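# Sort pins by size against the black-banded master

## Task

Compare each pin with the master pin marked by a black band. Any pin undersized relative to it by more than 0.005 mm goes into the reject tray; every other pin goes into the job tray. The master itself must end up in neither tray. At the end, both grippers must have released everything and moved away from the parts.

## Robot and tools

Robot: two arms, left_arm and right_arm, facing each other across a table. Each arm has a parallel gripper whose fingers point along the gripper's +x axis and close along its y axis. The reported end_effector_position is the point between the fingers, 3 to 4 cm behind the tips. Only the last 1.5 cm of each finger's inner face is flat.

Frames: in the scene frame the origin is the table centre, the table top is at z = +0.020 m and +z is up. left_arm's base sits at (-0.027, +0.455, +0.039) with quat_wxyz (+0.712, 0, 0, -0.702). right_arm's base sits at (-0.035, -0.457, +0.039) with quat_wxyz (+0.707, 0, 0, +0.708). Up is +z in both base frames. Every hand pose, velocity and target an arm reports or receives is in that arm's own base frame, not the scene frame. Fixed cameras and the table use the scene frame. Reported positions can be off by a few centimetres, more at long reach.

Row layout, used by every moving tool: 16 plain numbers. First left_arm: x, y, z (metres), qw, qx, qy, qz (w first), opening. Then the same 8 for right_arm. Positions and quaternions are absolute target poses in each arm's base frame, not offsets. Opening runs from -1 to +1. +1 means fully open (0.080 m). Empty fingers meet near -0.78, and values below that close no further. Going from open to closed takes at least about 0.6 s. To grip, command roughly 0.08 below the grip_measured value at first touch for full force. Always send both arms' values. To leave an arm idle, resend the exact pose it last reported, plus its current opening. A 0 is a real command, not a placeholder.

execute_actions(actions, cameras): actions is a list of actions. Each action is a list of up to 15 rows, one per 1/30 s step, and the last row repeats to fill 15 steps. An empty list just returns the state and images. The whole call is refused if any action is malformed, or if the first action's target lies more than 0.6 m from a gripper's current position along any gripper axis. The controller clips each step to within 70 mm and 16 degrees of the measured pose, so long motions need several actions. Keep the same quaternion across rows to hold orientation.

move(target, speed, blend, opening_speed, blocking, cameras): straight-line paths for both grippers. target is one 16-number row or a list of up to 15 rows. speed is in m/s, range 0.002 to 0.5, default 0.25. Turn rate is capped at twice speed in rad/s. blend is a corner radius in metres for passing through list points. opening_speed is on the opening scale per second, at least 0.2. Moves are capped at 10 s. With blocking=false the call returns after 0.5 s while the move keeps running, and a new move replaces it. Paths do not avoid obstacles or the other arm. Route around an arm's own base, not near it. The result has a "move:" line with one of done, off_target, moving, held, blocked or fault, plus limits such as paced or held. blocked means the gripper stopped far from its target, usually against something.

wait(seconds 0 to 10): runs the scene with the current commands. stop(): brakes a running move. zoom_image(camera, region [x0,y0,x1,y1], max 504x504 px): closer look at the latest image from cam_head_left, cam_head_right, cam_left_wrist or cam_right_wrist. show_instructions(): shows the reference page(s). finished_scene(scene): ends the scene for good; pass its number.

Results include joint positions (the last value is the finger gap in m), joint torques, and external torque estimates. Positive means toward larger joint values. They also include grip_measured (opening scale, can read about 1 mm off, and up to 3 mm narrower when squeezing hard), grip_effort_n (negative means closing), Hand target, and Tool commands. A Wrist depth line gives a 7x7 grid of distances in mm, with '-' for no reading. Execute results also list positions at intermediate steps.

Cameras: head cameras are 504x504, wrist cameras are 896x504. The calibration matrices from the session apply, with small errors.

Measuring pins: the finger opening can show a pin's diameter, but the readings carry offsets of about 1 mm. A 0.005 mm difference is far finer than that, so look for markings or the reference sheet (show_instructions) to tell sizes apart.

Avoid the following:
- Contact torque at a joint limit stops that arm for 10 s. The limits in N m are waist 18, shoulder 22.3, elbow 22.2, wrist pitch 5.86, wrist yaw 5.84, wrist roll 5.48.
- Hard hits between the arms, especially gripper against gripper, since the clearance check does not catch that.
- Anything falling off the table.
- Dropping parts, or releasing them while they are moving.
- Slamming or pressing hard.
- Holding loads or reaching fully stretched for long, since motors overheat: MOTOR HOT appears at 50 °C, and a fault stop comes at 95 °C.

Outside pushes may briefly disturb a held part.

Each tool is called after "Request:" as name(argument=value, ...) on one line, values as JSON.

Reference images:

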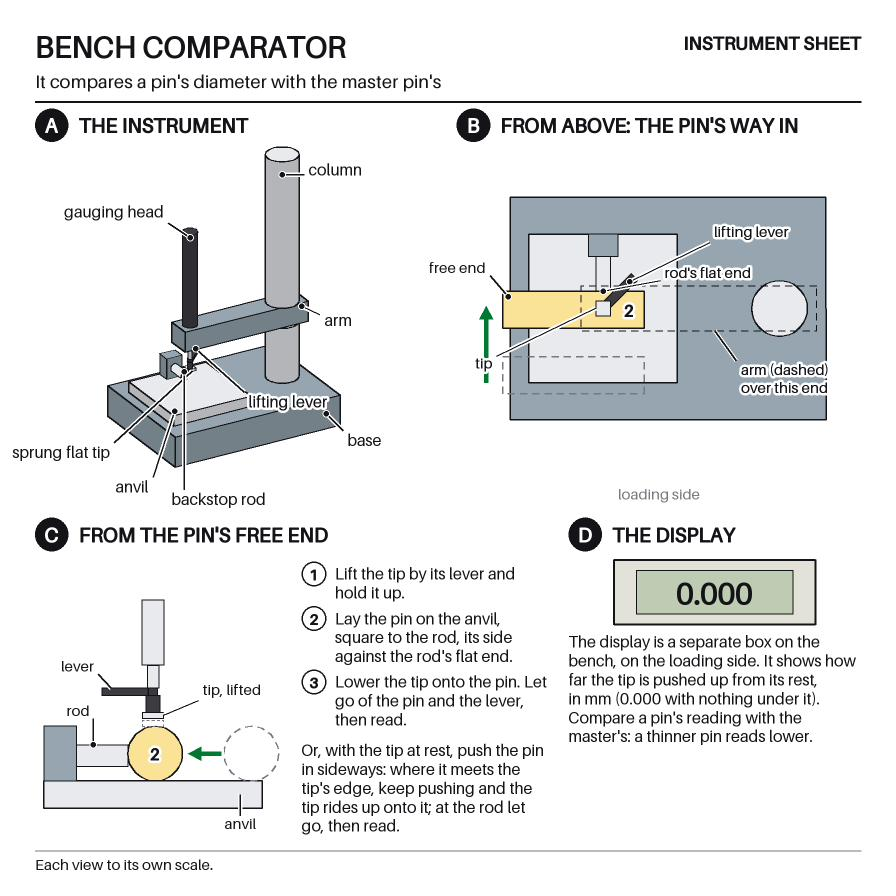

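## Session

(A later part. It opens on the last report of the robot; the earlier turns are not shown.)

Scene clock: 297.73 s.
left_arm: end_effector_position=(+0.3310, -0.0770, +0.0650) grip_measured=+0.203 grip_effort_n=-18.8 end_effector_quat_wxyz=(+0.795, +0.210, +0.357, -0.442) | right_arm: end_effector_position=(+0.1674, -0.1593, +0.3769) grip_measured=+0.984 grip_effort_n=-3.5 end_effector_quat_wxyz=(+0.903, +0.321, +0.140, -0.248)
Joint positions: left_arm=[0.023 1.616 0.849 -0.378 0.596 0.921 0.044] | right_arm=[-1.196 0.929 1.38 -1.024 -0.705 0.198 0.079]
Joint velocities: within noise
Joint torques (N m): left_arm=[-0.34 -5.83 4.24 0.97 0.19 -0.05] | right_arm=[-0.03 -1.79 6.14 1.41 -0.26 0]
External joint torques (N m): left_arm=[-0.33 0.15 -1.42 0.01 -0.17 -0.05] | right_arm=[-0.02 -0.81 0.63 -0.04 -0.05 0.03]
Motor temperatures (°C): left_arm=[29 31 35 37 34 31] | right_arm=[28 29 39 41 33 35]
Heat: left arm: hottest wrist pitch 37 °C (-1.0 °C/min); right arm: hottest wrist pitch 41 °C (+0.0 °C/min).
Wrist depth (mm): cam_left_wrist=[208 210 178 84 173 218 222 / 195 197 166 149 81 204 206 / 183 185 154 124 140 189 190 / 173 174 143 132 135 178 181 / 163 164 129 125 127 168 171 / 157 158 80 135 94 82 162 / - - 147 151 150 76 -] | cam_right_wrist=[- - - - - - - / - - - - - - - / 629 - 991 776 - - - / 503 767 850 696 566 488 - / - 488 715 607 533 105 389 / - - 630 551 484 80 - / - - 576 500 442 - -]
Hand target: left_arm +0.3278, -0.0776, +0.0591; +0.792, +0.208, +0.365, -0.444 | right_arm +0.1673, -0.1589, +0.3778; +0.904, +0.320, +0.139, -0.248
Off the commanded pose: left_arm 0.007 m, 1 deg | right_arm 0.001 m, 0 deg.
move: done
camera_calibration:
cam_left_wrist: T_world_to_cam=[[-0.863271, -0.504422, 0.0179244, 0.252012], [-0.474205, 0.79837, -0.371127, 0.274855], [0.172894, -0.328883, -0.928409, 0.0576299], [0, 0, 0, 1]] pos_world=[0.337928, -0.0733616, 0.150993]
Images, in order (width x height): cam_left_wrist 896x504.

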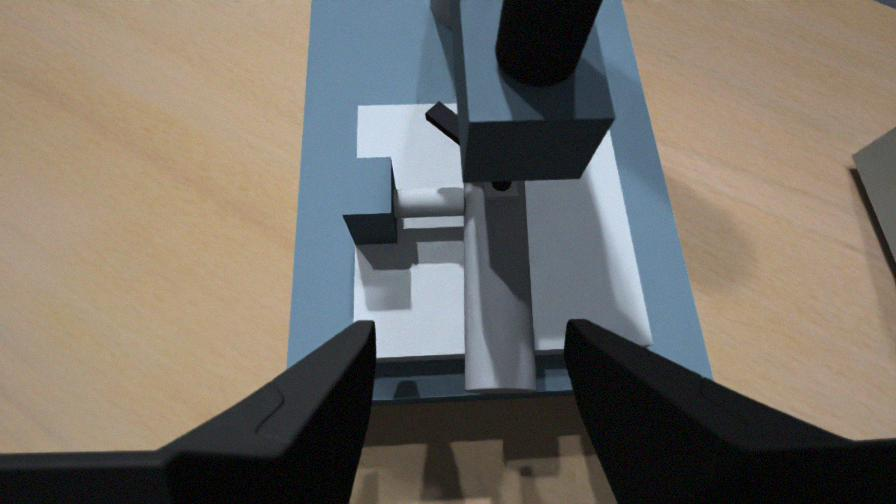

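Request:
move(target=[0.3231,-0.0795,0.0536,0.7925,0.2075,0.3699,-0.4450,0.2,0.1673,-0.1589,0.3778,0.904,0.320,0.139,-0.248,0.984], speed=0.05, cameras=["cam_left_wrist"])

Scene clock: 301.67 s.
left_arm: end_effector_position=(+0.3265, -0.0789, +0.0588) grip_measured=+0.203 grip_effort_n=-18.8 end_effector_quat_wxyz=(+0.793, +0.209, +0.362, -0.443) | right_arm: end_effector_position=(+0.1674, -0.1593, +0.3769) grip_measured=+0.984 grip_effort_n=-4.0 end_effector_quat_wxyz=(+0.903, +0.321, +0.140, -0.248)
Joint positions: left_arm=[0.015 1.616 0.824 -0.359 0.59 0.913 0.044] | right_arm=[-1.196 0.929 1.38 -1.024 -0.705 0.198 0.079]
Joint velocities: within noise
Joint torques (N m): left_arm=[-0.33 -6 4.09 0.98 0.2 -0.05] | right_arm=[-0.04 -1.79 6.14 1.41 -0.26 0.01]
External joint torques (N m): left_arm=[-0.33 -0.11 -1.45 0.04 -0.16 -0.05] | right_arm=[-0.05 -0.77 0.59 -0.05 -0.03 0.03]
Motor temperatures (°C): left_arm=[29 31 35 37 34 31] | right_arm=[28 29 39 41 33 35]
Heat: left arm: hottest wrist pitch 37 °C (+0.0 °C/min); right arm: hottest wrist pitch 41 °C (+0.0 °C/min).
Wrist depth (mm): cam_left_wrist=[198 200 166 - 168 210 213 / 185 187 151 81 154 196 199 / 175 176 119 119 136 183 184 / 165 166 126 117 128 172 175 / 156 157 120 118 122 162 165 / 148 151 80 149 95 82 157 / - - 141 145 144 76 -] | cam_right_wrist=[- - - - - - - / - - - - - - - / 637 - 993 768 - - - / 501 775 873 689 558 492 - / - 491 711 599 528 105 385 / - - 623 548 484 80 - / - - 580 503 443 - -]
Hand target: left_arm +0.3231, -0.0795, +0.0538; +0.790, +0.207, +0.369, -0.444 | right_arm +0.1673, -0.1589, +0.3778; +0.904, +0.320, +0.139, -0.248
Off the commanded pose: left_arm 0.006 m, 1 deg | right_arm 0.001 m, 0 deg.
move: done
camera_calibration:
cam_left_wrist: T_world_to_cam=[[-0.862933, -0.504707, 0.0248477, 0.24669], [-0.477965, 0.799274, -0.364294, 0.272865], [0.164002, -0.326237, -0.930953, 0.0553058], [0, 0, 0, 1]] pos_world=[0.334226, -0.0755448, 0.14476]
Images, in order (width x height): cam_left_wrist 896x504.

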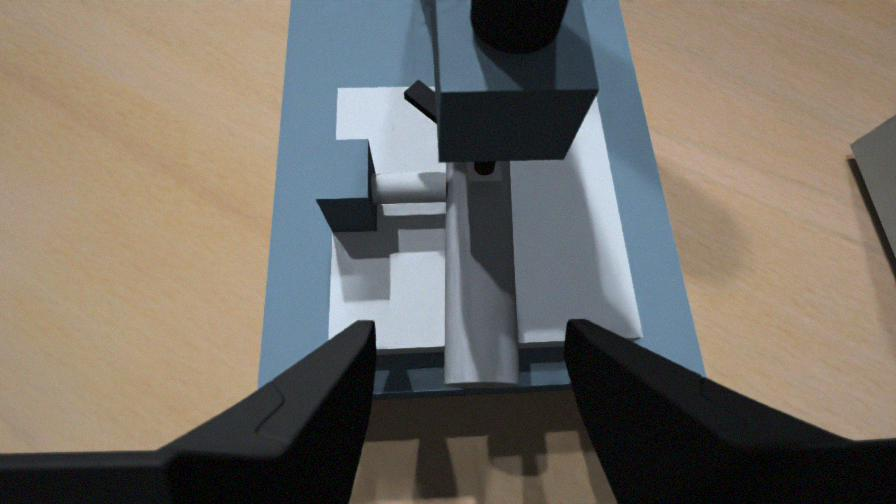

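Request:
move(target=[[0.3231,-0.0795,0.0536,0.7925,0.2075,0.3699,-0.4450,-0.57,0.1673,-0.1589,0.3778,0.904,0.320,0.139,-0.248,0.984],[0.2978,-0.0956,0.057,0.7925,0.2075,0.3699,-0.4450,-0.57,0.1673,-0.1589,0.3778,0.904,0.320,0.139,-0.248,0.984],[0.2978,-0.0956,0.11,0.7925,0.2075,0.3699,-0.4450,-0.57,0.1673,-0.1589,0.3778,0.904,0.320,0.139,-0.248,0.984]], speed=0.06, opening_speed=0.9, cameras=["cam_left_wrist"])

Scene clock: 314.53 s.
left_arm: end_effector_position=(+0.2938, -0.0945, +0.1018) grip_measured=-0.482 grip_effort_n=-83.5 end_effector_quat_wxyz=(+0.785, +0.201, +0.380, -0.445) | right_arm: end_effector_position=(+0.1674, -0.1593, +0.3769) grip_measured=+0.984 grip_effort_n=-3.5 end_effector_quat_wxyz=(+0.903, +0.321, +0.140, -0.248)
Joint positions: left_arm=[-0.05 1.425 0.844 -0.575 0.559 0.843 0.013] | right_arm=[-1.196 0.929 1.38 -1.024 -0.705 0.198 0.079]
Joint velocities: within noise
Joint torques (N m): left_arm=[-0.3 -6.98 7.64 0.84 0.34 -0.02] | right_arm=[-0.03 -1.8 6.13 1.41 -0.26 0.01]
External joint torques (N m): left_arm=[-0.29 -2.06 1.64 -0.09 -0.01 -0.03] | right_arm=[-0.05 -0.81 0.65 -0.02 -0.04 0.03]
Motor temperatures (°C): left_arm=[29 32 34 36 34 31] | right_arm=[28 29 39 41 33 35]
Heat: left arm: hottest wrist pitch 36 °C (-1.0 °C/min); right arm: hottest wrist pitch 41 °C (+0.0 °C/min).
Wrist depth (mm): cam_left_wrist=[238 240 80 217 260 267 - / 225 227 92 201 245 251 153 / 213 213 110 120 231 229 154 / 201 202 165 113 219 218 155 / 193 190 160 104 208 209 164 / 184 185 - 101 81 200 178 / - - - 183 - - -] | cam_right_wrist=[- - - - - - - / - - - - - - - / 651 - 996 774 - - - / 489 811 846 688 558 487 - / 489 514 716 600 531 106 388 / - - 652 557 487 80 - / - - 583 505 443 - -]
Hand target: left_arm +0.2976, -0.0956, +0.1100; +0.790, +0.207, +0.369, -0.444 | right_arm +0.1673, -0.1589, +0.3778; +0.904, +0.320, +0.139, -0.248
Off the commanded pose: left_arm 0.009 m, 2 deg | right_arm 0.001 m, 0 deg.
move: off_target (left_arm)
camera_calibration:
cam_left_wrist: T_world_to_cam=[[-0.860029, -0.506833, 0.0589003, 0.20503], [-0.494688, 0.799947, -0.339659, 0.287839], [0.125034, -0.321254, -0.938702, 0.108232], [0, 0, 0, 1]] pos_world=[0.305189, -0.0915697, 0.187289]
Images, in order (width x height): cam_left_wrist 896x504.

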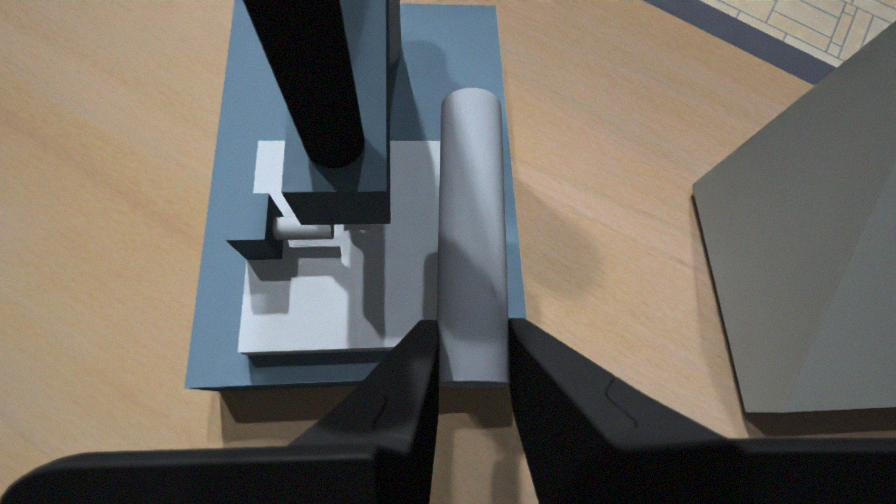

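Request:
move(target=[[0.29,-0.06,0.12,0.8580,0.1351,0.4002,-0.2913,-0.57,0.1673,-0.1589,0.3778,0.904,0.320,0.139,-0.248,0.984],[0.353,0.083,0.085,0.9063,0,0.4226,0,-0.57,0.1673,-0.1589,0.3778,0.904,0.320,0.139,-0.248,0.984]], speed=0.25, blend=0.03, cameras=["cam_left_wrist"])

Scene clock: 320.33 s.
left_arm: end_effector_position=(+0.3498, +0.0800, +0.0833) grip_measured=-0.567 grip_effort_n=-18.8 end_effector_quat_wxyz=(+0.905, +0.000, +0.425, -0.005) | right_arm: end_effector_position=(+0.1674, -0.1593, +0.3769) grip_measured=+0.984 grip_effort_n=-4.0 end_effector_quat_wxyz=(+0.903, +0.321, +0.140, -0.248)
Joint positions: left_arm=[0.31 1.494 0.782 -0.192 0.205 0.245 0.009] | right_arm=[-1.196 0.929 1.38 -1.024 -0.705 0.198 0.079]
Joint velocities: within noise
Joint torques (N m): left_arm=[0.26 -5.32 7.28 1.34 -0.08 -0.05] | right_arm=[-0.02 -1.79 6.14 1.41 -0.26 0]
External joint torques (N m): left_arm=[0.28 0.23 1.12 0.02 -0.2 -0.06] | right_arm=[-0.03 -0.79 0.61 -0.04 -0.03 0.03]
Motor temperatures (°C): left_arm=[29 32 35 37 34 31] | right_arm=[28 29 39 41 33 35]
Heat: left arm: hottest wrist pitch 37 °C (+0.0 °C/min); right arm: hottest wrist pitch 41 °C (+0.0 °C/min).
Wrist depth (mm): cam_left_wrist=[219 220 222 226 237 240 244 / 206 208 214 215 221 226 229 / 195 196 199 204 209 212 215 / 185 184 189 192 196 200 203 / 176 176 180 184 186 189 185 / 168 169 - - 77 181 180 / - - - 166 - - -] | cam_right_wrist=[- - - - - - - / - - - - - - - / 528 - 996 765 - - - / - 505 819 689 559 491 - / - 806 551 601 530 105 387 / - - 660 551 482 80 - / - - 580 497 440 - -]
Hand target: left_arm +0.3529, +0.0830, +0.0851; +0.906, +0.000, +0.423, +0.000 | right_arm +0.1673, -0.1589, +0.3778; +0.904, +0.320, +0.139, -0.248
Off the commanded pose: left_arm 0.005 m, 1 deg | right_arm 0.001 m, 0 deg.
move: done
camera_calibration:
cam_left_wrist: T_world_to_cam=[[-0.0256117, -0.998813, 0.0414239, 0.0916796], [-0.93663, 0.00949362, -0.350191, 0.388359], [0.349383, -0.0477679, -0.935762, 0.0393794], [0, 0, 0, 1]] pos_world=[0.352338, 0.0897649, 0.169052]
Images, in order (width x height): cam_left_wrist 896x504.

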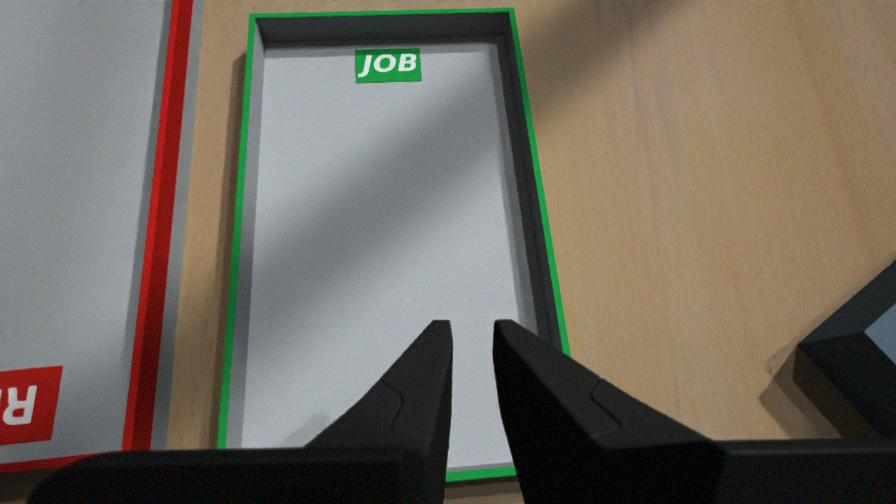

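Request:
move(target=[0.27,0.02,0.30,0.8746,0.0229,0.4840,-0.0127,0.3,0.1673,-0.1589,0.3778,0.904,0.320,0.139,-0.248,0.984], speed=0.3, cameras=["cam_left_wrist","cam_head_left","cam_head_right"])

Scene clock: 325.43 s.
left_arm: end_effector_position=(+0.2688, +0.0200, +0.2975) grip_measured=+0.297 grip_effort_n=14.2 end_effector_quat_wxyz=(+0.873, +0.021, +0.486, -0.014) | right_arm: end_effector_position=(+0.1674, -0.1593, +0.3769) grip_measured=+0.984 grip_effort_n=-4.0 end_effector_quat_wxyz=(+0.903, +0.321, +0.140, -0.248)
Joint positions: left_arm=[0.108 1.255 1.55 -1.313 0.061 0.144 0.048] | right_arm=[-1.196 0.929 1.38 -1.024 -0.705 0.198 0.079]
Joint velocities: within noise
Joint torques (N m): left_arm=[-0.33 -3.42 6.96 0.95 -0.16 -0.05] | right_arm=[-0.03 -1.79 6.14 1.41 -0.26 0.01]
External joint torques (N m): left_arm=[-0.32 -0.02 1.22 -0.22 -0.2 -0.05] | right_arm=[-0.02 -0.92 0.7 -0.04 -0.04 0.03]
Motor temperatures (°C): left_arm=[29 32 35 37 34 31] | right_arm=[28 29 39 41 33 35]
Heat: left arm: hottest wrist pitch 37 °C (+0.0 °C/min); right arm: hottest wrist pitch 41 °C (+0.0 °C/min).
Wrist depth (mm): cam_left_wrist=[441 444 455 453 456 461 466 / 426 432 433 437 443 445 279 / 414 417 420 422 426 380 427 / 400 405 408 412 382 378 416 / 392 394 397 399 372 397 404 / 380 - 95 387 99 80 355 / - - 372 373 373 - -] | cam_right_wrist=[- - - - - - - / - - - - - - - / 445 - - 776 - - - / 466 812 859 691 564 481 - / - 830 724 607 533 105 388 / - - 656 553 486 80 - / - - 585 498 440 - -]
Hand target: left_arm +0.2699, +0.0200, +0.3000; +0.875, +0.023, +0.484, -0.013 | right_arm +0.1673, -0.1589, +0.3778; +0.904, +0.320, +0.139, -0.248
Off the commanded pose: left_arm 0.003 m, 0 deg | right_arm 0.001 m, 0 deg.
move: done
camera_calibration:
cam_left_wrist: T_world_to_cam=[[-0.0581216, -0.998187, 0.0156541, 0.0371585], [-0.974752, 0.0533568, -0.216821, 0.357709], [0.215593, -0.0278608, -0.976086, 0.312761], [0, 0, 0, 1]] pos_world=[0.283409, 0.0267187, 0.382259]
Images, in order (width x height): cam_head_left 504x504, cam_head_right 504x504, cam_left_wrist 896x504.

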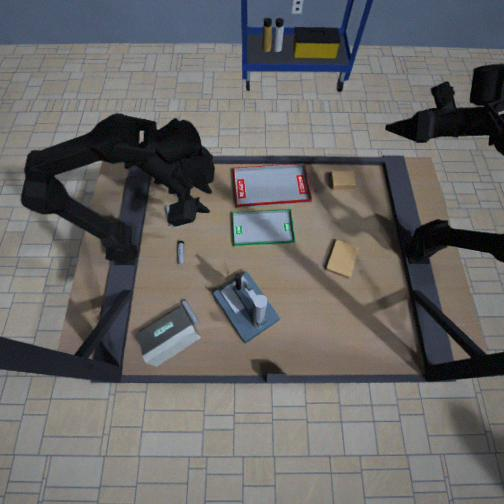

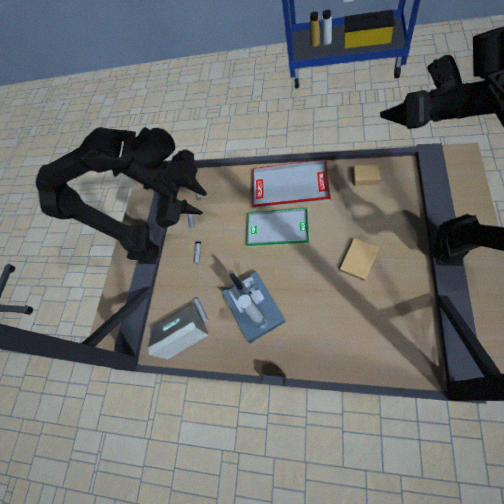

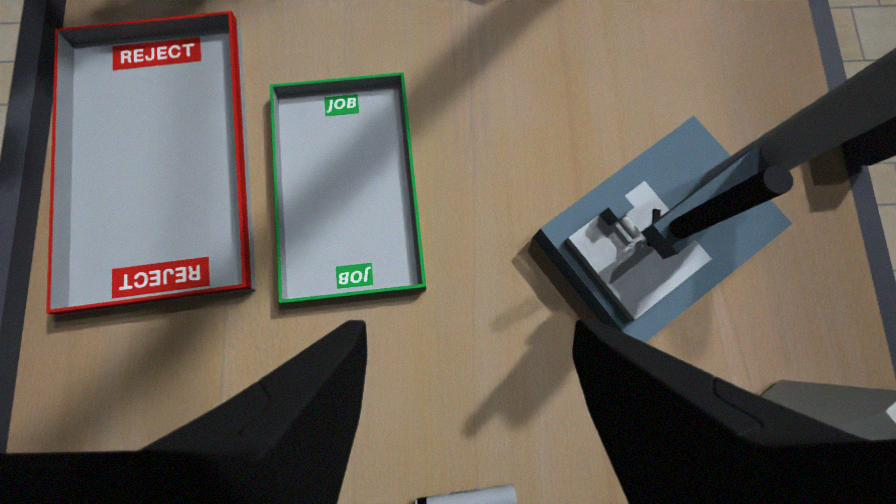

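Request:
move(target=[0.165,-0.12,0.15,0.7965,0.2017,0.3714,-0.4325,0.98,0.1673,-0.1589,0.3778,0.904,0.320,0.139,-0.248,0.984], speed=0.2, cameras=["cam_left_wrist"])

Scene clock: 334.83 s.
left_arm: end_effector_position=(+0.1672, -0.1192, +0.1530) grip_measured=+0.977 grip_effort_n=14.2 end_effector_quat_wxyz=(+0.799, +0.202, +0.371, -0.429) | right_arm: end_effector_position=(+0.1674, -0.1593, +0.3769) grip_measured=+0.984 grip_effort_n=-4.0 end_effector_quat_wxyz=(+0.903, +0.321, +0.140, -0.248)
Joint positions: left_arm=[-0.329 0.78 0.68 -0.882 0.401 0.537 0.079] | right_arm=[-1.196 0.929 1.38 -1.024 -0.705 0.198 0.079]
Joint velocities: within noise
Joint torques (N m): left_arm=[-0.36 -1.86 4.91 1.26 0.41 0.06] | right_arm=[-0.04 -1.8 6.14 1.41 -0.26 0.01]
External joint torques (N m): left_arm=[-0.36 -0.8 -1.55 0.08 0.18 0.06] | right_arm=[-0.02 -0.81 0.64 -0.03 -0.05 0.03]
Motor temperatures (°C): left_arm=[29 32 35 37 34 31] | right_arm=[28 29 39 41 33 35]
Heat: left arm: hottest wrist pitch 37 °C (+0.0 °C/min); right arm: hottest wrist pitch 41 °C (+0.0 °C/min).
Wrist depth (mm): cam_left_wrist=[192 268 322 329 188 191 - / 181 264 298 303 190 192 - / 214 239 284 286 204 206 295 / 228 229 267 258 219 220 275 / 249 251 255 247 234 234 249 / - - 242 247 248 - 236 / - - 231 234 236 84 -] | cam_right_wrist=[- - - - - - - / - - - - - - - / 685 - - 773 - - - / 558 784 866 681 561 482 - / 563 812 713 597 531 105 390 / - - 654 553 481 80 - / - - 585 500 440 - -]
Hand target: left_arm +0.1650, -0.1199, +0.1500; +0.796, +0.202, +0.371, -0.432 | right_arm +0.1673, -0.1589, +0.3778; +0.904, +0.320, +0.139, -0.248
Off the commanded pose: left_arm 0.004 m, 1 deg | right_arm 0.001 m, 0 deg.
move: done
camera_calibration:
cam_left_wrist: T_world_to_cam=[[-0.8438, -0.535757, 0.0310627, 0.0787497], [-0.510355, 0.783202, -0.355151, 0.265329], [0.165946, -0.315529, -0.934293, 0.1574], [0, 0, 0, 1]] pos_world=[0.175741, -0.115951, 0.238843]
Images, in order (width x height): cam_left_wrist 896x504.

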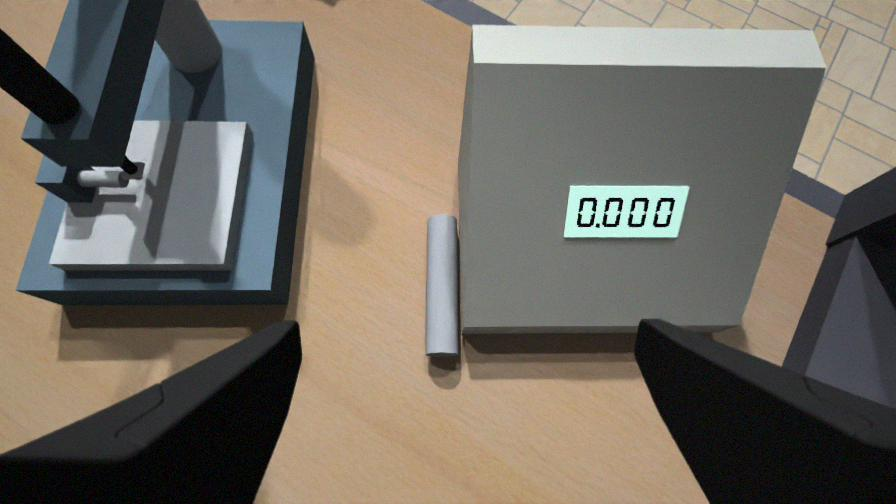

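Request:
move(target=[0.1810,-0.1325,0.045,0.7965,0.2017,0.3714,-0.4325,0.3,0.1673,-0.1589,0.3778,0.904,0.320,0.139,-0.248,0.984], speed=0.1, cameras=["cam_left_wrist"])

Scene clock: 348.13 s.
left_arm: end_effector_position=(+0.1837, -0.1335, +0.0498) grip_measured=+0.303 grip_effort_n=-18.8 end_effector_quat_wxyz=(+0.799, +0.201, +0.365, -0.433) | right_arm: end_effector_position=(+0.1674, -0.1593, +0.3769) grip_measured=+0.984 grip_effort_n=-4.0 end_effector_quat_wxyz=(+0.903, +0.321, +0.140, -0.248)
Joint positions: left_arm=[-0.377 0.964 0.311 -0.304 0.385 0.498 0.049] | right_arm=[-1.196 0.929 1.38 -1.024 -0.705 0.198 0.079]
Joint velocities: within noise
Joint torques (N m): left_arm=[-0.33 -1.59 4.66 1.29 0.03 -0.05] | right_arm=[-0.04 -1.79 6.14 1.41 -0.26 0.01]
External joint torques (N m): left_arm=[-0.34 0.2 -1.46 0.08 -0.18 -0.05] | right_arm=[-0.03 -0.87 0.69 -0.02 -0.04 0.03]
Motor temperatures (°C): left_arm=[29 31 35 37 34 31] | right_arm=[28 29 40 42 33 35]
Heat: left arm: hottest wrist pitch 37 °C (+0.0 °C/min); right arm: hottest wrist pitch 42 °C (+1.0 °C/min).
Wrist depth (mm): cam_left_wrist=[142 158 195 195 99 101 100 / 134 148 182 182 104 106 107 / 134 157 170 159 112 114 115 / 127 156 161 159 120 122 124 / 149 151 154 142 127 130 133 / 142 144 95 145 145 80 150 / - - 136 138 139 - -] | cam_right_wrist=[- - - - - - - / - - - - - - - / 718 - - 790 - - - / 639 768 851 685 561 484 - / - 637 714 599 533 105 386 / - - 656 552 483 80 - / - - 583 500 440 - -]
Hand target: left_arm +0.1809, -0.1324, +0.0451; +0.796, +0.202, +0.371, -0.432 | right_arm +0.1673, -0.1589, +0.3778; +0.904, +0.320, +0.139, -0.248
Off the commanded pose: left_arm 0.006 m, 1 deg | right_arm 0.001 m, 0 deg.
move: done
camera_calibration:
cam_left_wrist: T_world_to_cam=[[-0.848627, -0.528087, 0.0309241, 0.0901188], [-0.50116, 0.783892, -0.366541, 0.247266], [0.169324, -0.326554, -0.929888, 0.0514645], [0, 0, 0, 1]] pos_world=[0.191683, -0.129434, 0.135703]
Images, in order (width x height): cam_left_wrist 896x504.

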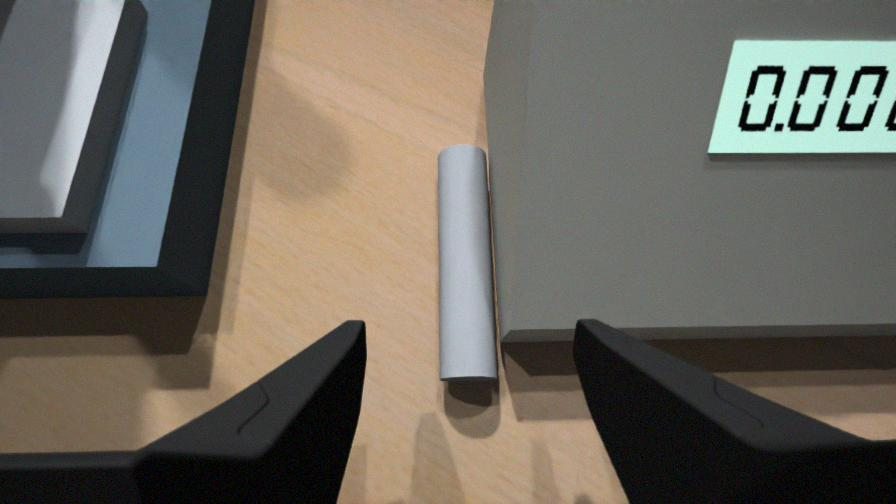

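Request:
move(target=[[0.1861,-0.1257,0.035,0.7965,0.2017,0.3714,-0.4325,0.3,0.1673,-0.1589,0.3778,0.904,0.320,0.139,-0.248,0.984],[0.1861,-0.1257,0.0135,0.7965,0.2017,0.3714,-0.4325,0.3,0.1673,-0.1589,0.3778,0.904,0.320,0.139,-0.248,0.984]], speed=0.05, cameras=["cam_left_wrist"])

Scene clock: 356.83 s.
left_arm: end_effector_position=(+0.1894, -0.1265, +0.0172) grip_measured=+0.303 grip_effort_n=-18.8 end_effector_quat_wxyz=(+0.799, +0.204, +0.366, -0.431) | right_arm: end_effector_position=(+0.1674, -0.1593, +0.3769) grip_measured=+0.984 grip_effort_n=-3.5 end_effector_quat_wxyz=(+0.903, +0.321, +0.140, -0.248)
Joint positions: left_arm=[-0.325 1.116 0.225 -0.087 0.406 0.546 0.049] | right_arm=[-1.196 0.929 1.38 -1.024 -0.705 0.198 0.079]
Joint velocities: within noise
Joint torques (N m): left_arm=[0.22 -1.93 4.13 1.26 0.42 0.06] | right_arm=[-0.04 -1.79 6.14 1.42 -0.26 0.01]
External joint torques (N m): left_arm=[0.2 0.23 -1.41 0.05 0.19 0.06] | right_arm=[-0.03 -0.84 0.65 -0.03 -0.04 0.03]
Motor temperatures (°C): left_arm=[29 31 35 37 34 31] | right_arm=[28 29 40 42 33 35]
Heat: left arm: hottest wrist pitch 37 °C (+0.0 °C/min); right arm: hottest wrist pitch 42 °C (+1.0 °C/min).
Wrist depth (mm): cam_left_wrist=[112 139 152 154 97 80 81 / 105 128 143 142 87 85 86 / - 128 134 133 97 91 94 / 122 124 126 127 98 98 99 / 117 119 120 119 108 121 122 / 112 114 95 114 114 80 117 / - - 107 109 109 - -] | cam_right_wrist=[- - - - - - - / - - - - - - - / 666 - 992 780 - - - / - 761 867 681 561 484 - / - 636 708 604 528 106 387 / - - 652 548 485 80 - / - - 578 497 440 - -]
Hand target: left_arm +0.1861, -0.1257, +0.0136; +0.796, +0.202, +0.371, -0.432 | right_arm +0.1673, -0.1589, +0.3778; +0.904, +0.320, +0.139, -0.248
Off the commanded pose: left_arm 0.005 m, 1 deg | right_arm 0.001 m, 0 deg.
move: done
camera_calibration:
cam_left_wrist: T_world_to_cam=[[-0.847159, -0.530705, 0.0259575, 0.0991211], [-0.503025, 0.785322, -0.360881, 0.233182], [0.171136, -0.318781, -0.932251, 0.0230977], [0, 0, 0, 1]] pos_world=[0.197315, -0.123156, 0.103111]
Images, in order (width x height): cam_left_wrist 896x504.

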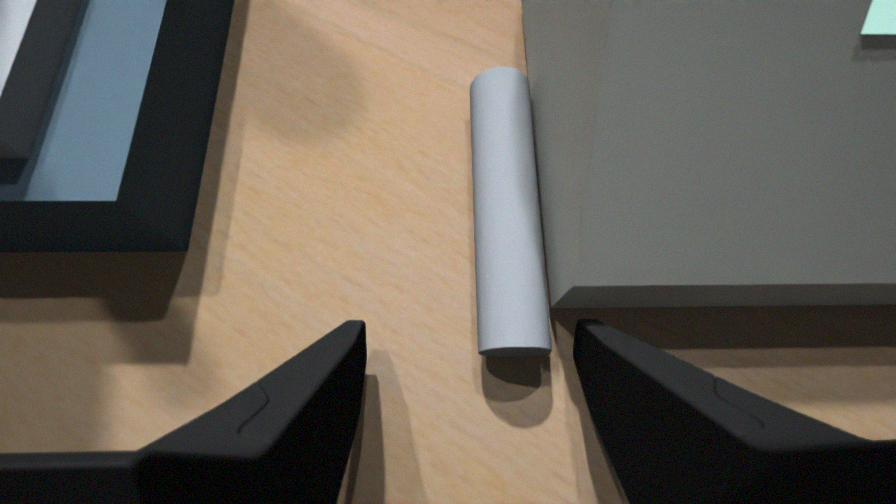

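Request:
move(target=[[0.1861,-0.1257,0.0135,0.7965,0.2017,0.3714,-0.4325,-0.55,0.1673,-0.1589,0.3778,0.904,0.320,0.139,-0.248,0.984],[0.2111,-0.1097,0.0135,0.7965,0.2017,0.3714,-0.4325,-0.55,0.1673,-0.1589,0.3778,0.904,0.320,0.139,-0.248,0.984],[0.2111,-0.1097,0.0135,0.7965,0.2017,0.3714,-0.4325,0.0,0.1673,-0.1589,0.3778,0.904,0.320,0.139,-0.248,0.984],[0.2011,-0.0947,0.042,0.7965,0.2017,0.3714,-0.4325,0.7,0.1673,-0.1589,0.3778,0.904,0.320,0.139,-0.248,0.984]], speed=0.06, opening_speed=0.8, cameras=["cam_left_wrist"])

Scene clock: 367.57 s.
left_arm: end_effector_position=(+0.1976, -0.0943, +0.0371) grip_measured=+0.696 grip_effort_n=14.2 end_effector_quat_wxyz=(+0.793, +0.200, +0.379, -0.432) | right_arm: end_effector_position=(+0.1674, -0.1593, +0.3769) grip_measured=+0.984 grip_effort_n=-3.5 end_effector_quat_wxyz=(+0.903, +0.321, +0.140, -0.248)
Joint positions: left_arm=[-0.095 1.085 0.337 -0.359 0.523 0.769 0.066] | right_arm=[-1.196 0.929 1.38 -1.024 -0.705 0.198 0.079]
Joint velocities: within noise
Joint torques (N m): left_arm=[0.3 -3.19 6.87 0.79 0.52 0.1] | right_arm=[-0.03 -1.79 6.13 1.41 -0.26 0.01]
External joint torques (N m): left_arm=[0.28 -1.01 1.08 -0.24 0.21 0.1] | right_arm=[-0.04 -0.84 0.65 -0.03 -0.03 0.03]
Motor temperatures (°C): left_arm=[29 31 35 37 34 31] | right_arm=[28 29 40 42 33 35]
Heat: left arm: hottest wrist pitch 37 °C (+1.0 °C/min); right arm: hottest wrist pitch 42 °C (+1.0 °C/min).
Wrist depth (mm): cam_left_wrist=[120 122 169 176 173 108 108 / - 123 160 162 164 115 115 / 143 136 151 153 155 122 125 / 141 143 144 145 149 149 152 / 134 136 139 140 141 145 146 / 129 - 129 133 134 79 140 / - - 124 127 128 - -] | cam_right_wrist=[- - - - - - - / - - - - - - - / 675 - - 767 - - - / - 772 867 678 559 486 - / - 547 710 602 529 106 386 / - - 649 547 484 80 - / - - 581 500 442 - -]
Hand target: left_arm +0.2011, -0.0947, +0.0419; +0.796, +0.202, +0.372, -0.432 | right_arm +0.1673, -0.1589, +0.3778; +0.904, +0.320, +0.139, -0.248
Off the commanded pose: left_arm 0.006 m, 1 deg | right_arm 0.001 m, 0 deg.
move: done
camera_calibration:
cam_left_wrist: T_world_to_cam=[[-0.846256, -0.530669, 0.0473487, 0.121665], [-0.512996, 0.78762, -0.341305, 0.220582], [0.143827, -0.313121, -0.938759, 0.0566649], [0, 0, 0, 1]] pos_world=[0.207967, -0.0914284, 0.12272]
Images, in order (width x height): cam_left_wrist 896x504.

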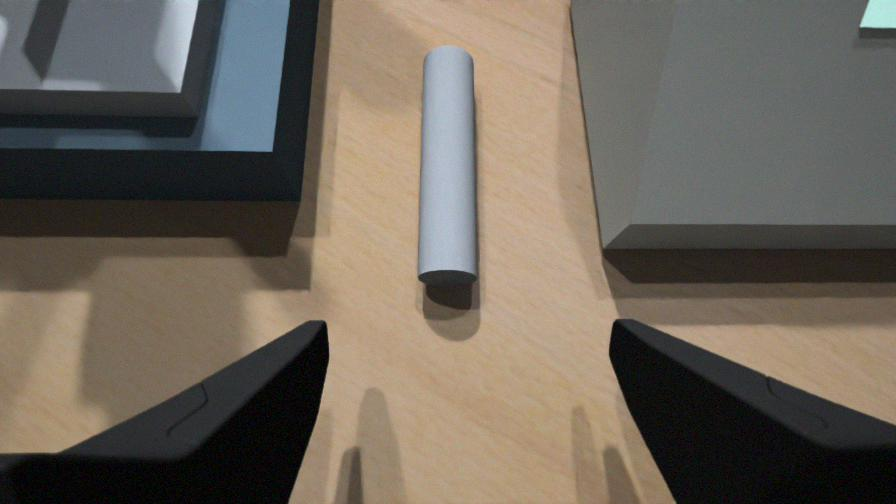

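Request:
move(target=[[0.2130,-0.1150,0.030,0.7965,0.2017,0.3714,-0.4325,0.2,0.1673,-0.1589,0.3778,0.904,0.320,0.139,-0.248,0.984],[0.2173,-0.1219,0.011,0.7965,0.2017,0.3714,-0.4325,0.2,0.1673,-0.1589,0.3778,0.904,0.320,0.139,-0.248,0.984]], speed=0.06, cameras=["cam_left_wrist"])

Scene clock: 375.03 s.
left_arm: end_effector_position=(+0.2209, -0.1225, +0.0153) grip_measured=+0.203 grip_effort_n=-18.8 end_effector_quat_wxyz=(+0.799, +0.202, +0.365, -0.433) | right_arm: end_effector_position=(+0.1674, -0.1593, +0.3769) grip_measured=+0.984 grip_effort_n=-3.0 end_effector_quat_wxyz=(+0.903, +0.321, +0.140, -0.248)
Joint positions: left_arm=[-0.239 1.305 0.316 -0.02 0.46 0.624 0.044] | right_arm=[-1.196 0.929 1.38 -1.024 -0.705 0.198 0.079]
Joint velocities: within noise
Joint torques (N m): left_arm=[-0.34 -2.87 3.84 1.18 0.09 -0.05] | right_arm=[-0.03 -1.8 6.14 1.41 -0.26 0.01]
External joint torques (N m): left_arm=[-0.34 0.23 -1.22 0.06 -0.18 -0.06] | right_arm=[-0.04 -0.81 0.58 -0.06 -0.02 0.03]
Motor temperatures (°C): left_arm=[29 31 36 37 34 31] | right_arm=[28 29 40 42 33 35]
Heat: left arm: hottest wrist pitch 37 °C (+1.0 °C/min); right arm: hottest wrist pitch 42 °C (+1.0 °C/min).
Wrist depth (mm): cam_left_wrist=[97 107 148 152 152 99 79 / 90 102 138 141 143 100 76 / - 97 130 129 134 107 79 / 92 93 123 122 127 115 86 / 114 116 117 117 119 100 93 / 110 111 80 110 111 82 116 / - - 104 107 107 76 -] | cam_right_wrist=[- - - - - - - / - - - - - - - / 653 - 993 778 - - - / 699 757 862 672 556 484 - / - 609 710 601 528 105 386 / - - 653 550 484 80 - / - - 587 501 440 - -]
Hand target: left_arm +0.2173, -0.1218, +0.0111; +0.796, +0.202, +0.371, -0.432 | right_arm +0.1673, -0.1589, +0.3778; +0.904, +0.320, +0.139, -0.248
Off the commanded pose: left_arm 0.006 m, 1 deg | right_arm 0.001 m, 0 deg.
move: done
camera_calibration:
cam_left_wrist: T_world_to_cam=[[-0.848494, -0.528408, 0.0290497, 0.128468], [-0.500924, 0.784233, -0.366133, 0.24465], [0.170686, -0.325213, -0.930109, 0.0164951], [0, 0, 0, 1]] pos_world=[0.22874, -0.118615, 0.101185]
Images, in order (width x height): cam_left_wrist 896x504.

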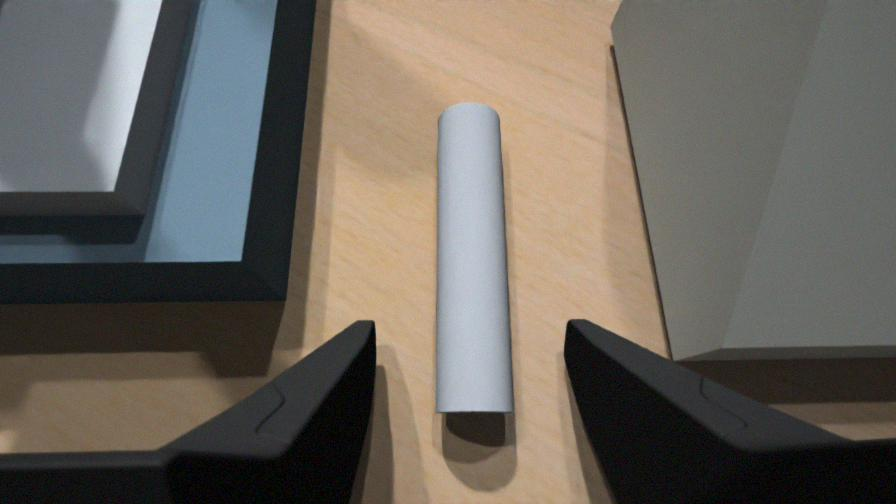

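Request:
move(target=[[0.2173,-0.1219,0.011,0.7965,0.2017,0.3714,-0.4325,-0.62,0.1673,-0.1589,0.3778,0.904,0.320,0.139,-0.248,0.984],[0.2173,-0.1200,0.08,0.7965,0.2017,0.3714,-0.4325,-0.62,0.1673,-0.1589,0.3778,0.904,0.320,0.139,-0.248,0.984]], speed=0.08, opening_speed=0.8, cameras=["cam_left_wrist"])

Scene clock: 382.60 s.
left_arm: end_effector_position=(+0.2123, -0.1193, +0.0719) grip_measured=-0.476 grip_effort_n=-83.5 end_effector_quat_wxyz=(+0.791, +0.199, +0.384, -0.434) | right_arm: end_effector_position=(+0.1674, -0.1593, +0.3769) grip_measured=+0.984 grip_effort_n=-4.0 end_effector_quat_wxyz=(+0.903, +0.321, +0.140, -0.248)
Joint positions: left_arm=[-0.236 1.091 0.487 -0.449 0.457 0.629 0.014] | right_arm=[-1.196 0.929 1.38 -1.024 -0.705 0.198 0.079]
Joint velocities: within noise
Joint torques (N m): left_arm=[0.31 -4.15 7.86 1.02 0.37 0.1] | right_arm=[-0.03 -1.79 6.14 1.41 -0.26 0.01]
External joint torques (N m): left_arm=[0.29 -1.55 1.76 -0.06 0.1 0.09] | right_arm=[-0.02 -0.81 0.62 -0.04 -0.04 0.03]
Motor temperatures (°C): left_arm=[29 31 35 37 34 31] | right_arm=[28 29 40 42 33 35]
Heat: left arm: hottest wrist pitch 37 °C (+0.0 °C/min); right arm: hottest wrist pitch 42 °C (+1.0 °C/min).
Wrist depth (mm): cam_left_wrist=[157 163 188 218 215 111 113 / 148 151 189 203 166 118 119 / 141 144 187 118 166 126 128 / 141 143 178 110 166 138 141 / 164 167 171 103 150 148 152 / 159 161 - 98 81 172 175 / - - - 158 - - -] | cam_right_wrist=[- - - - - - - / - - - - - - - / 701 - 988 781 - - - / 584 767 865 690 570 483 - / - 593 719 598 530 105 387 / - - 655 546 483 80 - / - - 583 504 444 - -]
Hand target: left_arm +0.2172, -0.1200, +0.0799; +0.796, +0.202, +0.372, -0.432 | right_arm +0.1673, -0.1589, +0.3778; +0.904, +0.320, +0.139, -0.248
Off the commanded pose: left_arm 0.010 m, 2 deg | right_arm 0.001 m, 0 deg.
move: off_target (left_arm)
camera_calibration:
cam_left_wrist: T_world_to_cam=[[-0.84627, -0.52986, 0.05546, 0.118784], [-0.515778, 0.788782, -0.334359, 0.259957], [0.133417, -0.311563, -0.940813, 0.0819842], [0, 0, 0, 1]] pos_world=[0.223665, -0.116567, 0.157463]
Images, in order (width x height): cam_left_wrist 896x504.

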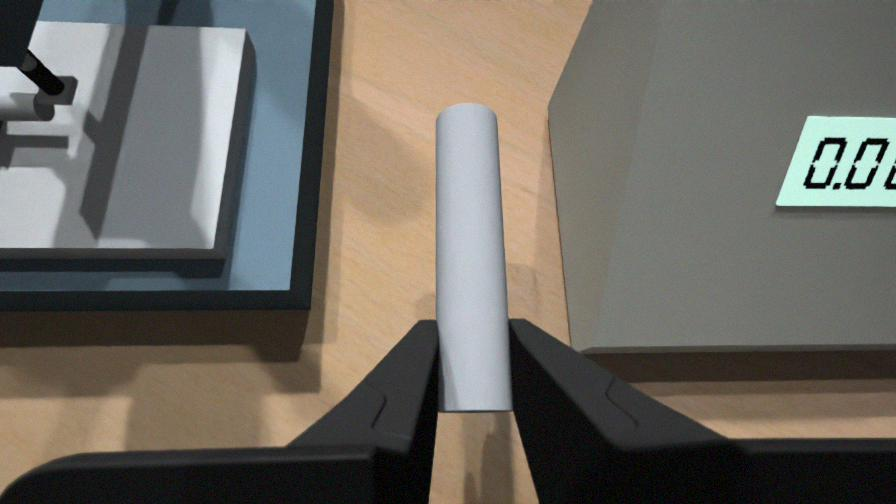

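Request:
move(target=[[0.24,-0.05,0.12,0.8580,0.1351,0.4002,-0.2913,-0.62,0.1673,-0.1589,0.3778,0.904,0.320,0.139,-0.248,0.984],[0.353,0.107,0.085,0.9063,0,0.4226,0,-0.62,0.1673,-0.1589,0.3778,0.904,0.320,0.139,-0.248,0.984]], speed=0.15, blend=0.03, cameras=["cam_left_wrist"])

Scene clock: 397.23 s.
left_arm: end_effector_position=(+0.3479, +0.1033, +0.0798) grip_measured=-0.476 grip_effort_n=-83.5 end_effector_quat_wxyz=(+0.903, -0.002, +0.430, -0.005) | right_arm: end_effector_position=(+0.1674, -0.1593, +0.3769) grip_measured=+0.984 grip_effort_n=-3.5 end_effector_quat_wxyz=(+0.903, +0.321, +0.140, -0.248)
Joint positions: left_arm=[0.393 1.532 0.812 -0.211 0.254 0.312 0.014] | right_arm=[-1.196 0.929 1.38 -1.024 -0.705 0.198 0.079]
Joint velocities: within noise
Joint torques (N m): left_arm=[0.22 -6.1 7.78 1.53 0.02 -0.05] | right_arm=[-0.04 -1.79 6.13 1.41 -0.26 0.01]
External joint torques (N m): left_arm=[0.21 -0.28 1.66 0.24 -0.12 -0.06] | right_arm=[-0.05 -0.86 0.63 -0.05 -0.04 0.03]
Motor temperatures (°C): left_arm=[29 31 37 37 34 31] | right_arm=[28 29 40 42 33 35]
Heat: left arm: hottest elbow 37 °C (+2.0 °C/min); right arm: hottest wrist pitch 42 °C (+1.0 °C/min).
Wrist depth (mm): cam_left_wrist=[210 213 216 219 225 233 237 / 198 201 205 208 213 219 223 / 188 189 194 118 200 206 210 / 180 180 184 110 189 196 199 / 171 172 176 103 179 186 188 / 163 165 - 98 81 177 179 / - - - 162 - - -] | cam_right_wrist=[- - - - - - - / - - - - - - - / 532 539 993 781 - - - / - 506 743 684 559 485 - / - 826 554 599 528 105 387 / - - 658 551 486 80 - / - - 581 509 441 - -]
Hand target: left_arm +0.3528, +0.1069, +0.0850; +0.906, +0.000, +0.423, +0.000 | right_arm +0.1673, -0.1589, +0.3778; +0.904, +0.320, +0.139, -0.248
Off the commanded pose: left_arm 0.008 m, 1 deg | right_arm 0.001 m, 0 deg.
move: done
camera_calibration:
cam_left_wrist: T_world_to_cam=[[-0.0235725, -0.998684, 0.0455554, 0.11401], [-0.94055, 0.00670984, -0.339589, 0.385978], [0.338836, -0.0508521, -0.93947, 0.0421611], [0, 0, 0, 1]] pos_world=[0.351434, 0.113414, 0.165489]
Images, in order (width x height): cam_left_wrist 896x504.

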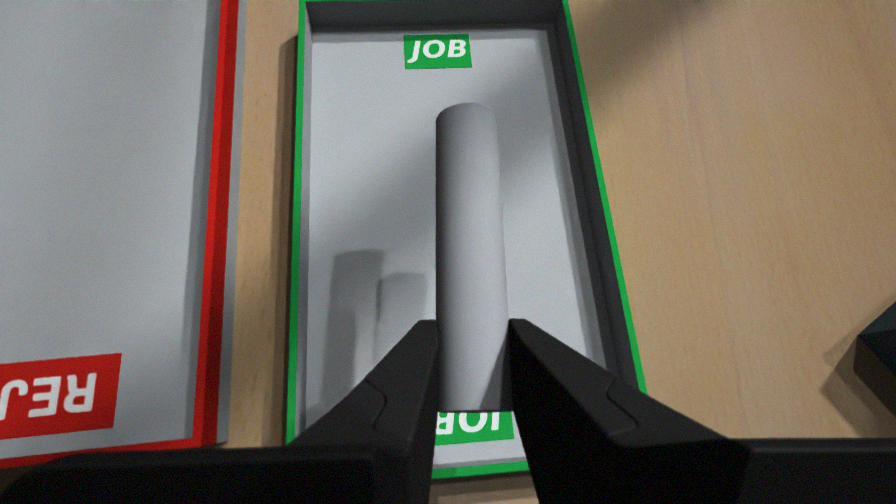

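Request:
move(target=[0.3545,0.107,0.018,0.9063,0,0.4226,0,-0.62,0.1673,-0.1589,0.3778,0.904,0.320,0.139,-0.248,0.984], speed=0.06, cameras=["cam_left_wrist"])

Scene clock: 402.57 s.
left_arm: end_effector_position=(+0.3564, +0.1071, +0.0214) grip_measured=-0.476 grip_effort_n=-83.5 end_effector_quat_wxyz=(+0.908, +0.002, +0.419, -0.002) | right_arm: end_effector_position=(+0.1674, -0.1593, +0.3769) grip_measured=+0.984 grip_effort_n=-4.0 end_effector_quat_wxyz=(+0.903, +0.321, +0.140, -0.248)
Joint positions: left_arm=[0.393 1.713 0.702 0.106 0.252 0.31 0.014] | right_arm=[-1.196 0.929 1.38 -1.024 -0.705 0.198 0.079]
Joint velocities: within noise
Joint torques (N m): left_arm=[0.03 -6.54 4.24 1.55 0.02 -0.05] | right_arm=[-0.03 -1.8 6.13 1.41 -0.26 0.01]
External joint torques (N m): left_arm=[0 -0.2 -1.01 0.23 -0.12 -0.06] | right_arm=[-0.04 -0.8 0.57 -0.06 -0.03 0.03]
Motor temperatures (°C): left_arm=[29 31 37 37 34 31] | right_arm=[28 29 40 42 33 35]
Heat: left arm: hottest elbow 37 °C (+2.0 °C/min); right arm: hottest wrist pitch 42 °C (+1.0 °C/min).
Wrist depth (mm): cam_left_wrist=[146 149 150 152 154 158 162 / 136 138 140 141 144 148 151 / 129 130 131 131 135 137 142 / - 123 124 117 127 128 134 / - 118 118 104 122 120 126 / - 112 - 98 81 115 119 / - - - 107 - - -] | cam_right_wrist=[- - - - - - - / - - - - - - - / 528 - - 775 - - - / - 558 561 683 564 487 - / - 828 559 592 530 105 387 / - - 640 552 485 80 - / - - 586 499 442 - -]
Hand target: left_arm +0.3544, +0.1070, +0.0179; +0.906, +0.000, +0.423, +0.000 | right_arm +0.1673, -0.1589, +0.3778; +0.904, +0.320, +0.139, -0.248
Off the commanded pose: left_arm 0.004 m, 0 deg | right_arm 0.001 m, 0 deg.
move: done
camera_calibration:
cam_left_wrist: T_world_to_cam=[[-0.0221678, -0.999147, 0.0348267, 0.12044], [-0.932502, 0.00810342, -0.361074, 0.371474], [0.360484, -0.0404801, -0.931887, -0.0243983], [0, 0, 0, 1]] pos_world=[0.357865, 0.116339, 0.107199]
Images, in order (width x height): cam_left_wrist 896x504.

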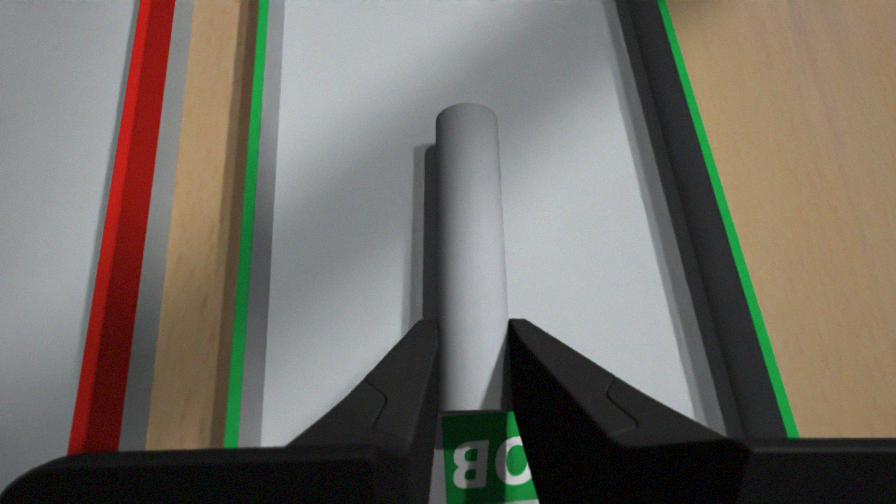

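Request:
move(target=[[0.3545,0.107,0.0155,0.9063,0,0.4226,0,-0.62,0.1673,-0.1589,0.3778,0.904,0.320,0.139,-0.248,0.984],[0.3545,0.107,0.0165,0.9063,0,0.4226,0,-0.1,0.1673,-0.1589,0.3778,0.904,0.320,0.139,-0.248,0.984],[0.335,0.107,0.06,0.9063,0,0.4226,0,0,0.1673,-0.1589,0.3778,0.904,0.320,0.139,-0.248,0.984]], speed=[0.03,0.05,0.1], opening_speed=0.8, cameras=["cam_left_wrist"])

Scene clock: 409.33 s.
left_arm: end_effector_position=(+0.3324, +0.1055, +0.0541) grip_measured=-0.004 grip_effort_n=14.7 end_effector_quat_wxyz=(+0.903, -0.002, +0.430, +0.000) | right_arm: end_effector_position=(+0.1674, -0.1593, +0.3769) grip_measured=+0.984 grip_effort_n=-4.0 end_effector_quat_wxyz=(+0.903, +0.321, +0.140, -0.248)
Joint positions: left_arm=[0.419 1.538 0.7 -0.096 0.261 0.329 0.035] | right_arm=[-1.196 0.929 1.38 -1.024 -0.705 0.198 0.079]
Joint velocities: within noise
Joint torques (N m): left_arm=[0.3 -7.36 6.6 1.04 0.33 0.1] | right_arm=[-0.02 -1.79 6.14 1.41 -0.26 0.01]
External joint torques (N m): left_arm=[0.27 -1.87 0.86 -0.24 0.19 0.1] | right_arm=[-0.01 -0.85 0.67 -0.03 -0.05 0.03]
Motor temperatures (°C): left_arm=[29 31 37 38 34 31] | right_arm=[28 29 40 42 33 35]
Heat: left arm: hottest wrist pitch 38 °C (+1.0 °C/min); right arm: hottest wrist pitch 42 °C (+0.0 °C/min).
Wrist depth (mm): cam_left_wrist=[183 184 186 191 192 200 203 / 172 174 177 180 181 188 191 / 163 164 167 166 171 177 180 / 155 156 157 158 163 167 170 / 148 148 150 150 155 158 161 / 141 144 80 145 85 152 154 / - - - 141 139 - -] | cam_right_wrist=[- - - - - - - / - - - - - - - / 542 - 978 782 - - - / - 561 598 686 565 479 - / - 821 582 606 532 105 388 / - - 663 551 485 80 - / - - 588 502 441 - -]
Hand target: left_arm +0.3349, +0.1070, +0.0600; +0.906, +0.000, +0.423, +0.000 | right_arm +0.1673, -0.1589, +0.3778; +0.904, +0.320, +0.139, -0.248
Off the commanded pose: left_arm 0.007 m, 1 deg | right_arm 0.001 m, 0 deg.
move: done
camera_calibration:
cam_left_wrist: T_world_to_cam=[[-0.0148788, -0.999043, 0.0411413, 0.114336], [-0.940916, 0.0000676918, -0.338639, 0.363363], [0.338312, -0.043749, -0.940017, 0.0227826], [0, 0, 0, 1]] pos_world=[0.335888, 0.115198, 0.139761]
Images, in order (width x height): cam_left_wrist 896x504.

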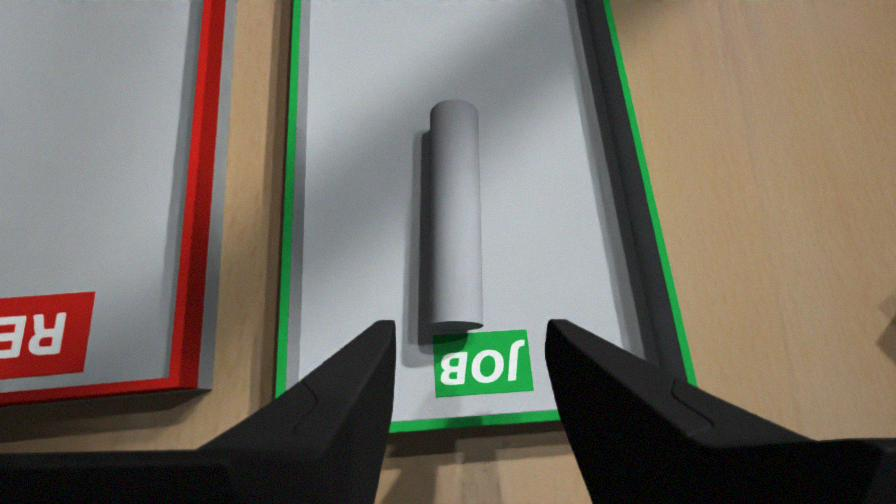

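Request:
move(target=[[0.31,0.09,0.12,0.9063,0,0.4226,0,0.5,0.1673,-0.1589,0.3778,0.904,0.320,0.139,-0.248,0.984],[0.168,0.09,0.10,0.6409,0.2988,0.2988,-0.6409,0.5,0.1673,-0.1589,0.3778,0.904,0.320,0.139,-0.248,0.984]], speed=0.2, blend=0.03, cameras=["cam_left_wrist"])

Scene clock: 417.93 s.
left_arm: end_effector_position=(+0.1675, +0.0877, +0.1002) grip_measured=+0.497 grip_effort_n=13.7 end_effector_quat_wxyz=(+0.642, +0.299, +0.298, -0.640) | right_arm: end_effector_position=(+0.1674, -0.1593, +0.3769) grip_measured=+0.984 grip_effort_n=-3.5 end_effector_quat_wxyz=(+0.903, +0.321, +0.140, -0.248)
Joint positions: left_arm=[0.835 1.686 1.068 -1.509 0.449 2.535 0.057] | right_arm=[-1.196 0.929 1.38 -1.024 -0.705 0.198 0.079]
Joint velocities: within noise
Joint torques (N m): left_arm=[0.24 -4.98 5.32 -0.84 0.1 0.11] | right_arm=[-0.03 -1.79 6.14 1.41 -0.26 0.01]
External joint torques (N m): left_arm=[0.22 0.21 1.02 -0.18 -0.17 0.11] | right_arm=[-0.04 -0.78 0.62 -0.03 -0.03 0.03]
Motor temperatures (°C): left_arm=[29 32 36 37 34 31] | right_arm=[28 29 40 42 33 35]
Heat: left arm: hottest wrist pitch 37 °C (+0.0 °C/min); right arm: hottest wrist pitch 42 °C (+0.0 °C/min).
Wrist depth (mm): cam_left_wrist=[217 246 255 260 263 247 245 / 231 236 240 243 246 244 170 / 220 222 225 227 231 229 171 / 207 210 213 212 219 219 192 / 197 199 203 201 208 208 192 / 188 - 99 193 194 82 183 / - - 180 184 185 - -] | cam_right_wrist=[- - - - - - - / 534 536 - - - - - / 645 - 852 771 - - - / - 717 791 694 565 485 - / - 839 718 598 528 105 386 / - - 654 556 484 80 - / - - 585 504 440 - -]
Hand target: left_arm +0.1680, +0.0899, +0.1000; +0.641, +0.299, +0.299, -0.641 | right_arm +0.1673, -0.1589, +0.3778; +0.904, +0.320, +0.139, -0.248
Off the commanded pose: left_arm 0.002 m, 0 deg | right_arm 0.001 m, 0 deg.
move: done
camera_calibration:
cam_left_wrist: T_world_to_cam=[[-0.999291, 0.0159909, 0.0340784, 0.168863], [0.00282064, 0.934551, -0.355817, -0.0144797], [-0.0375378, -0.355469, -0.933934, 0.210827], [0, 0, 0, 1]] pos_world=[0.176698, 0.0857743, 0.185992]
Images, in order (width x height): cam_left_wrist 896x504.

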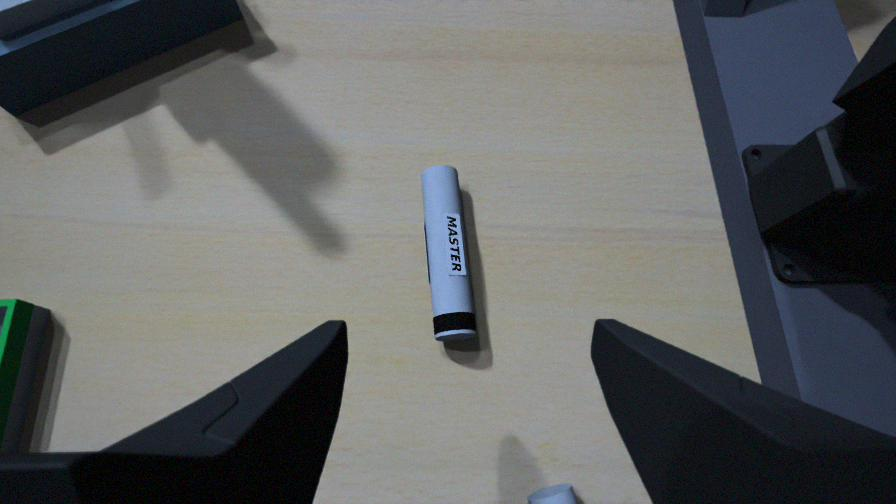

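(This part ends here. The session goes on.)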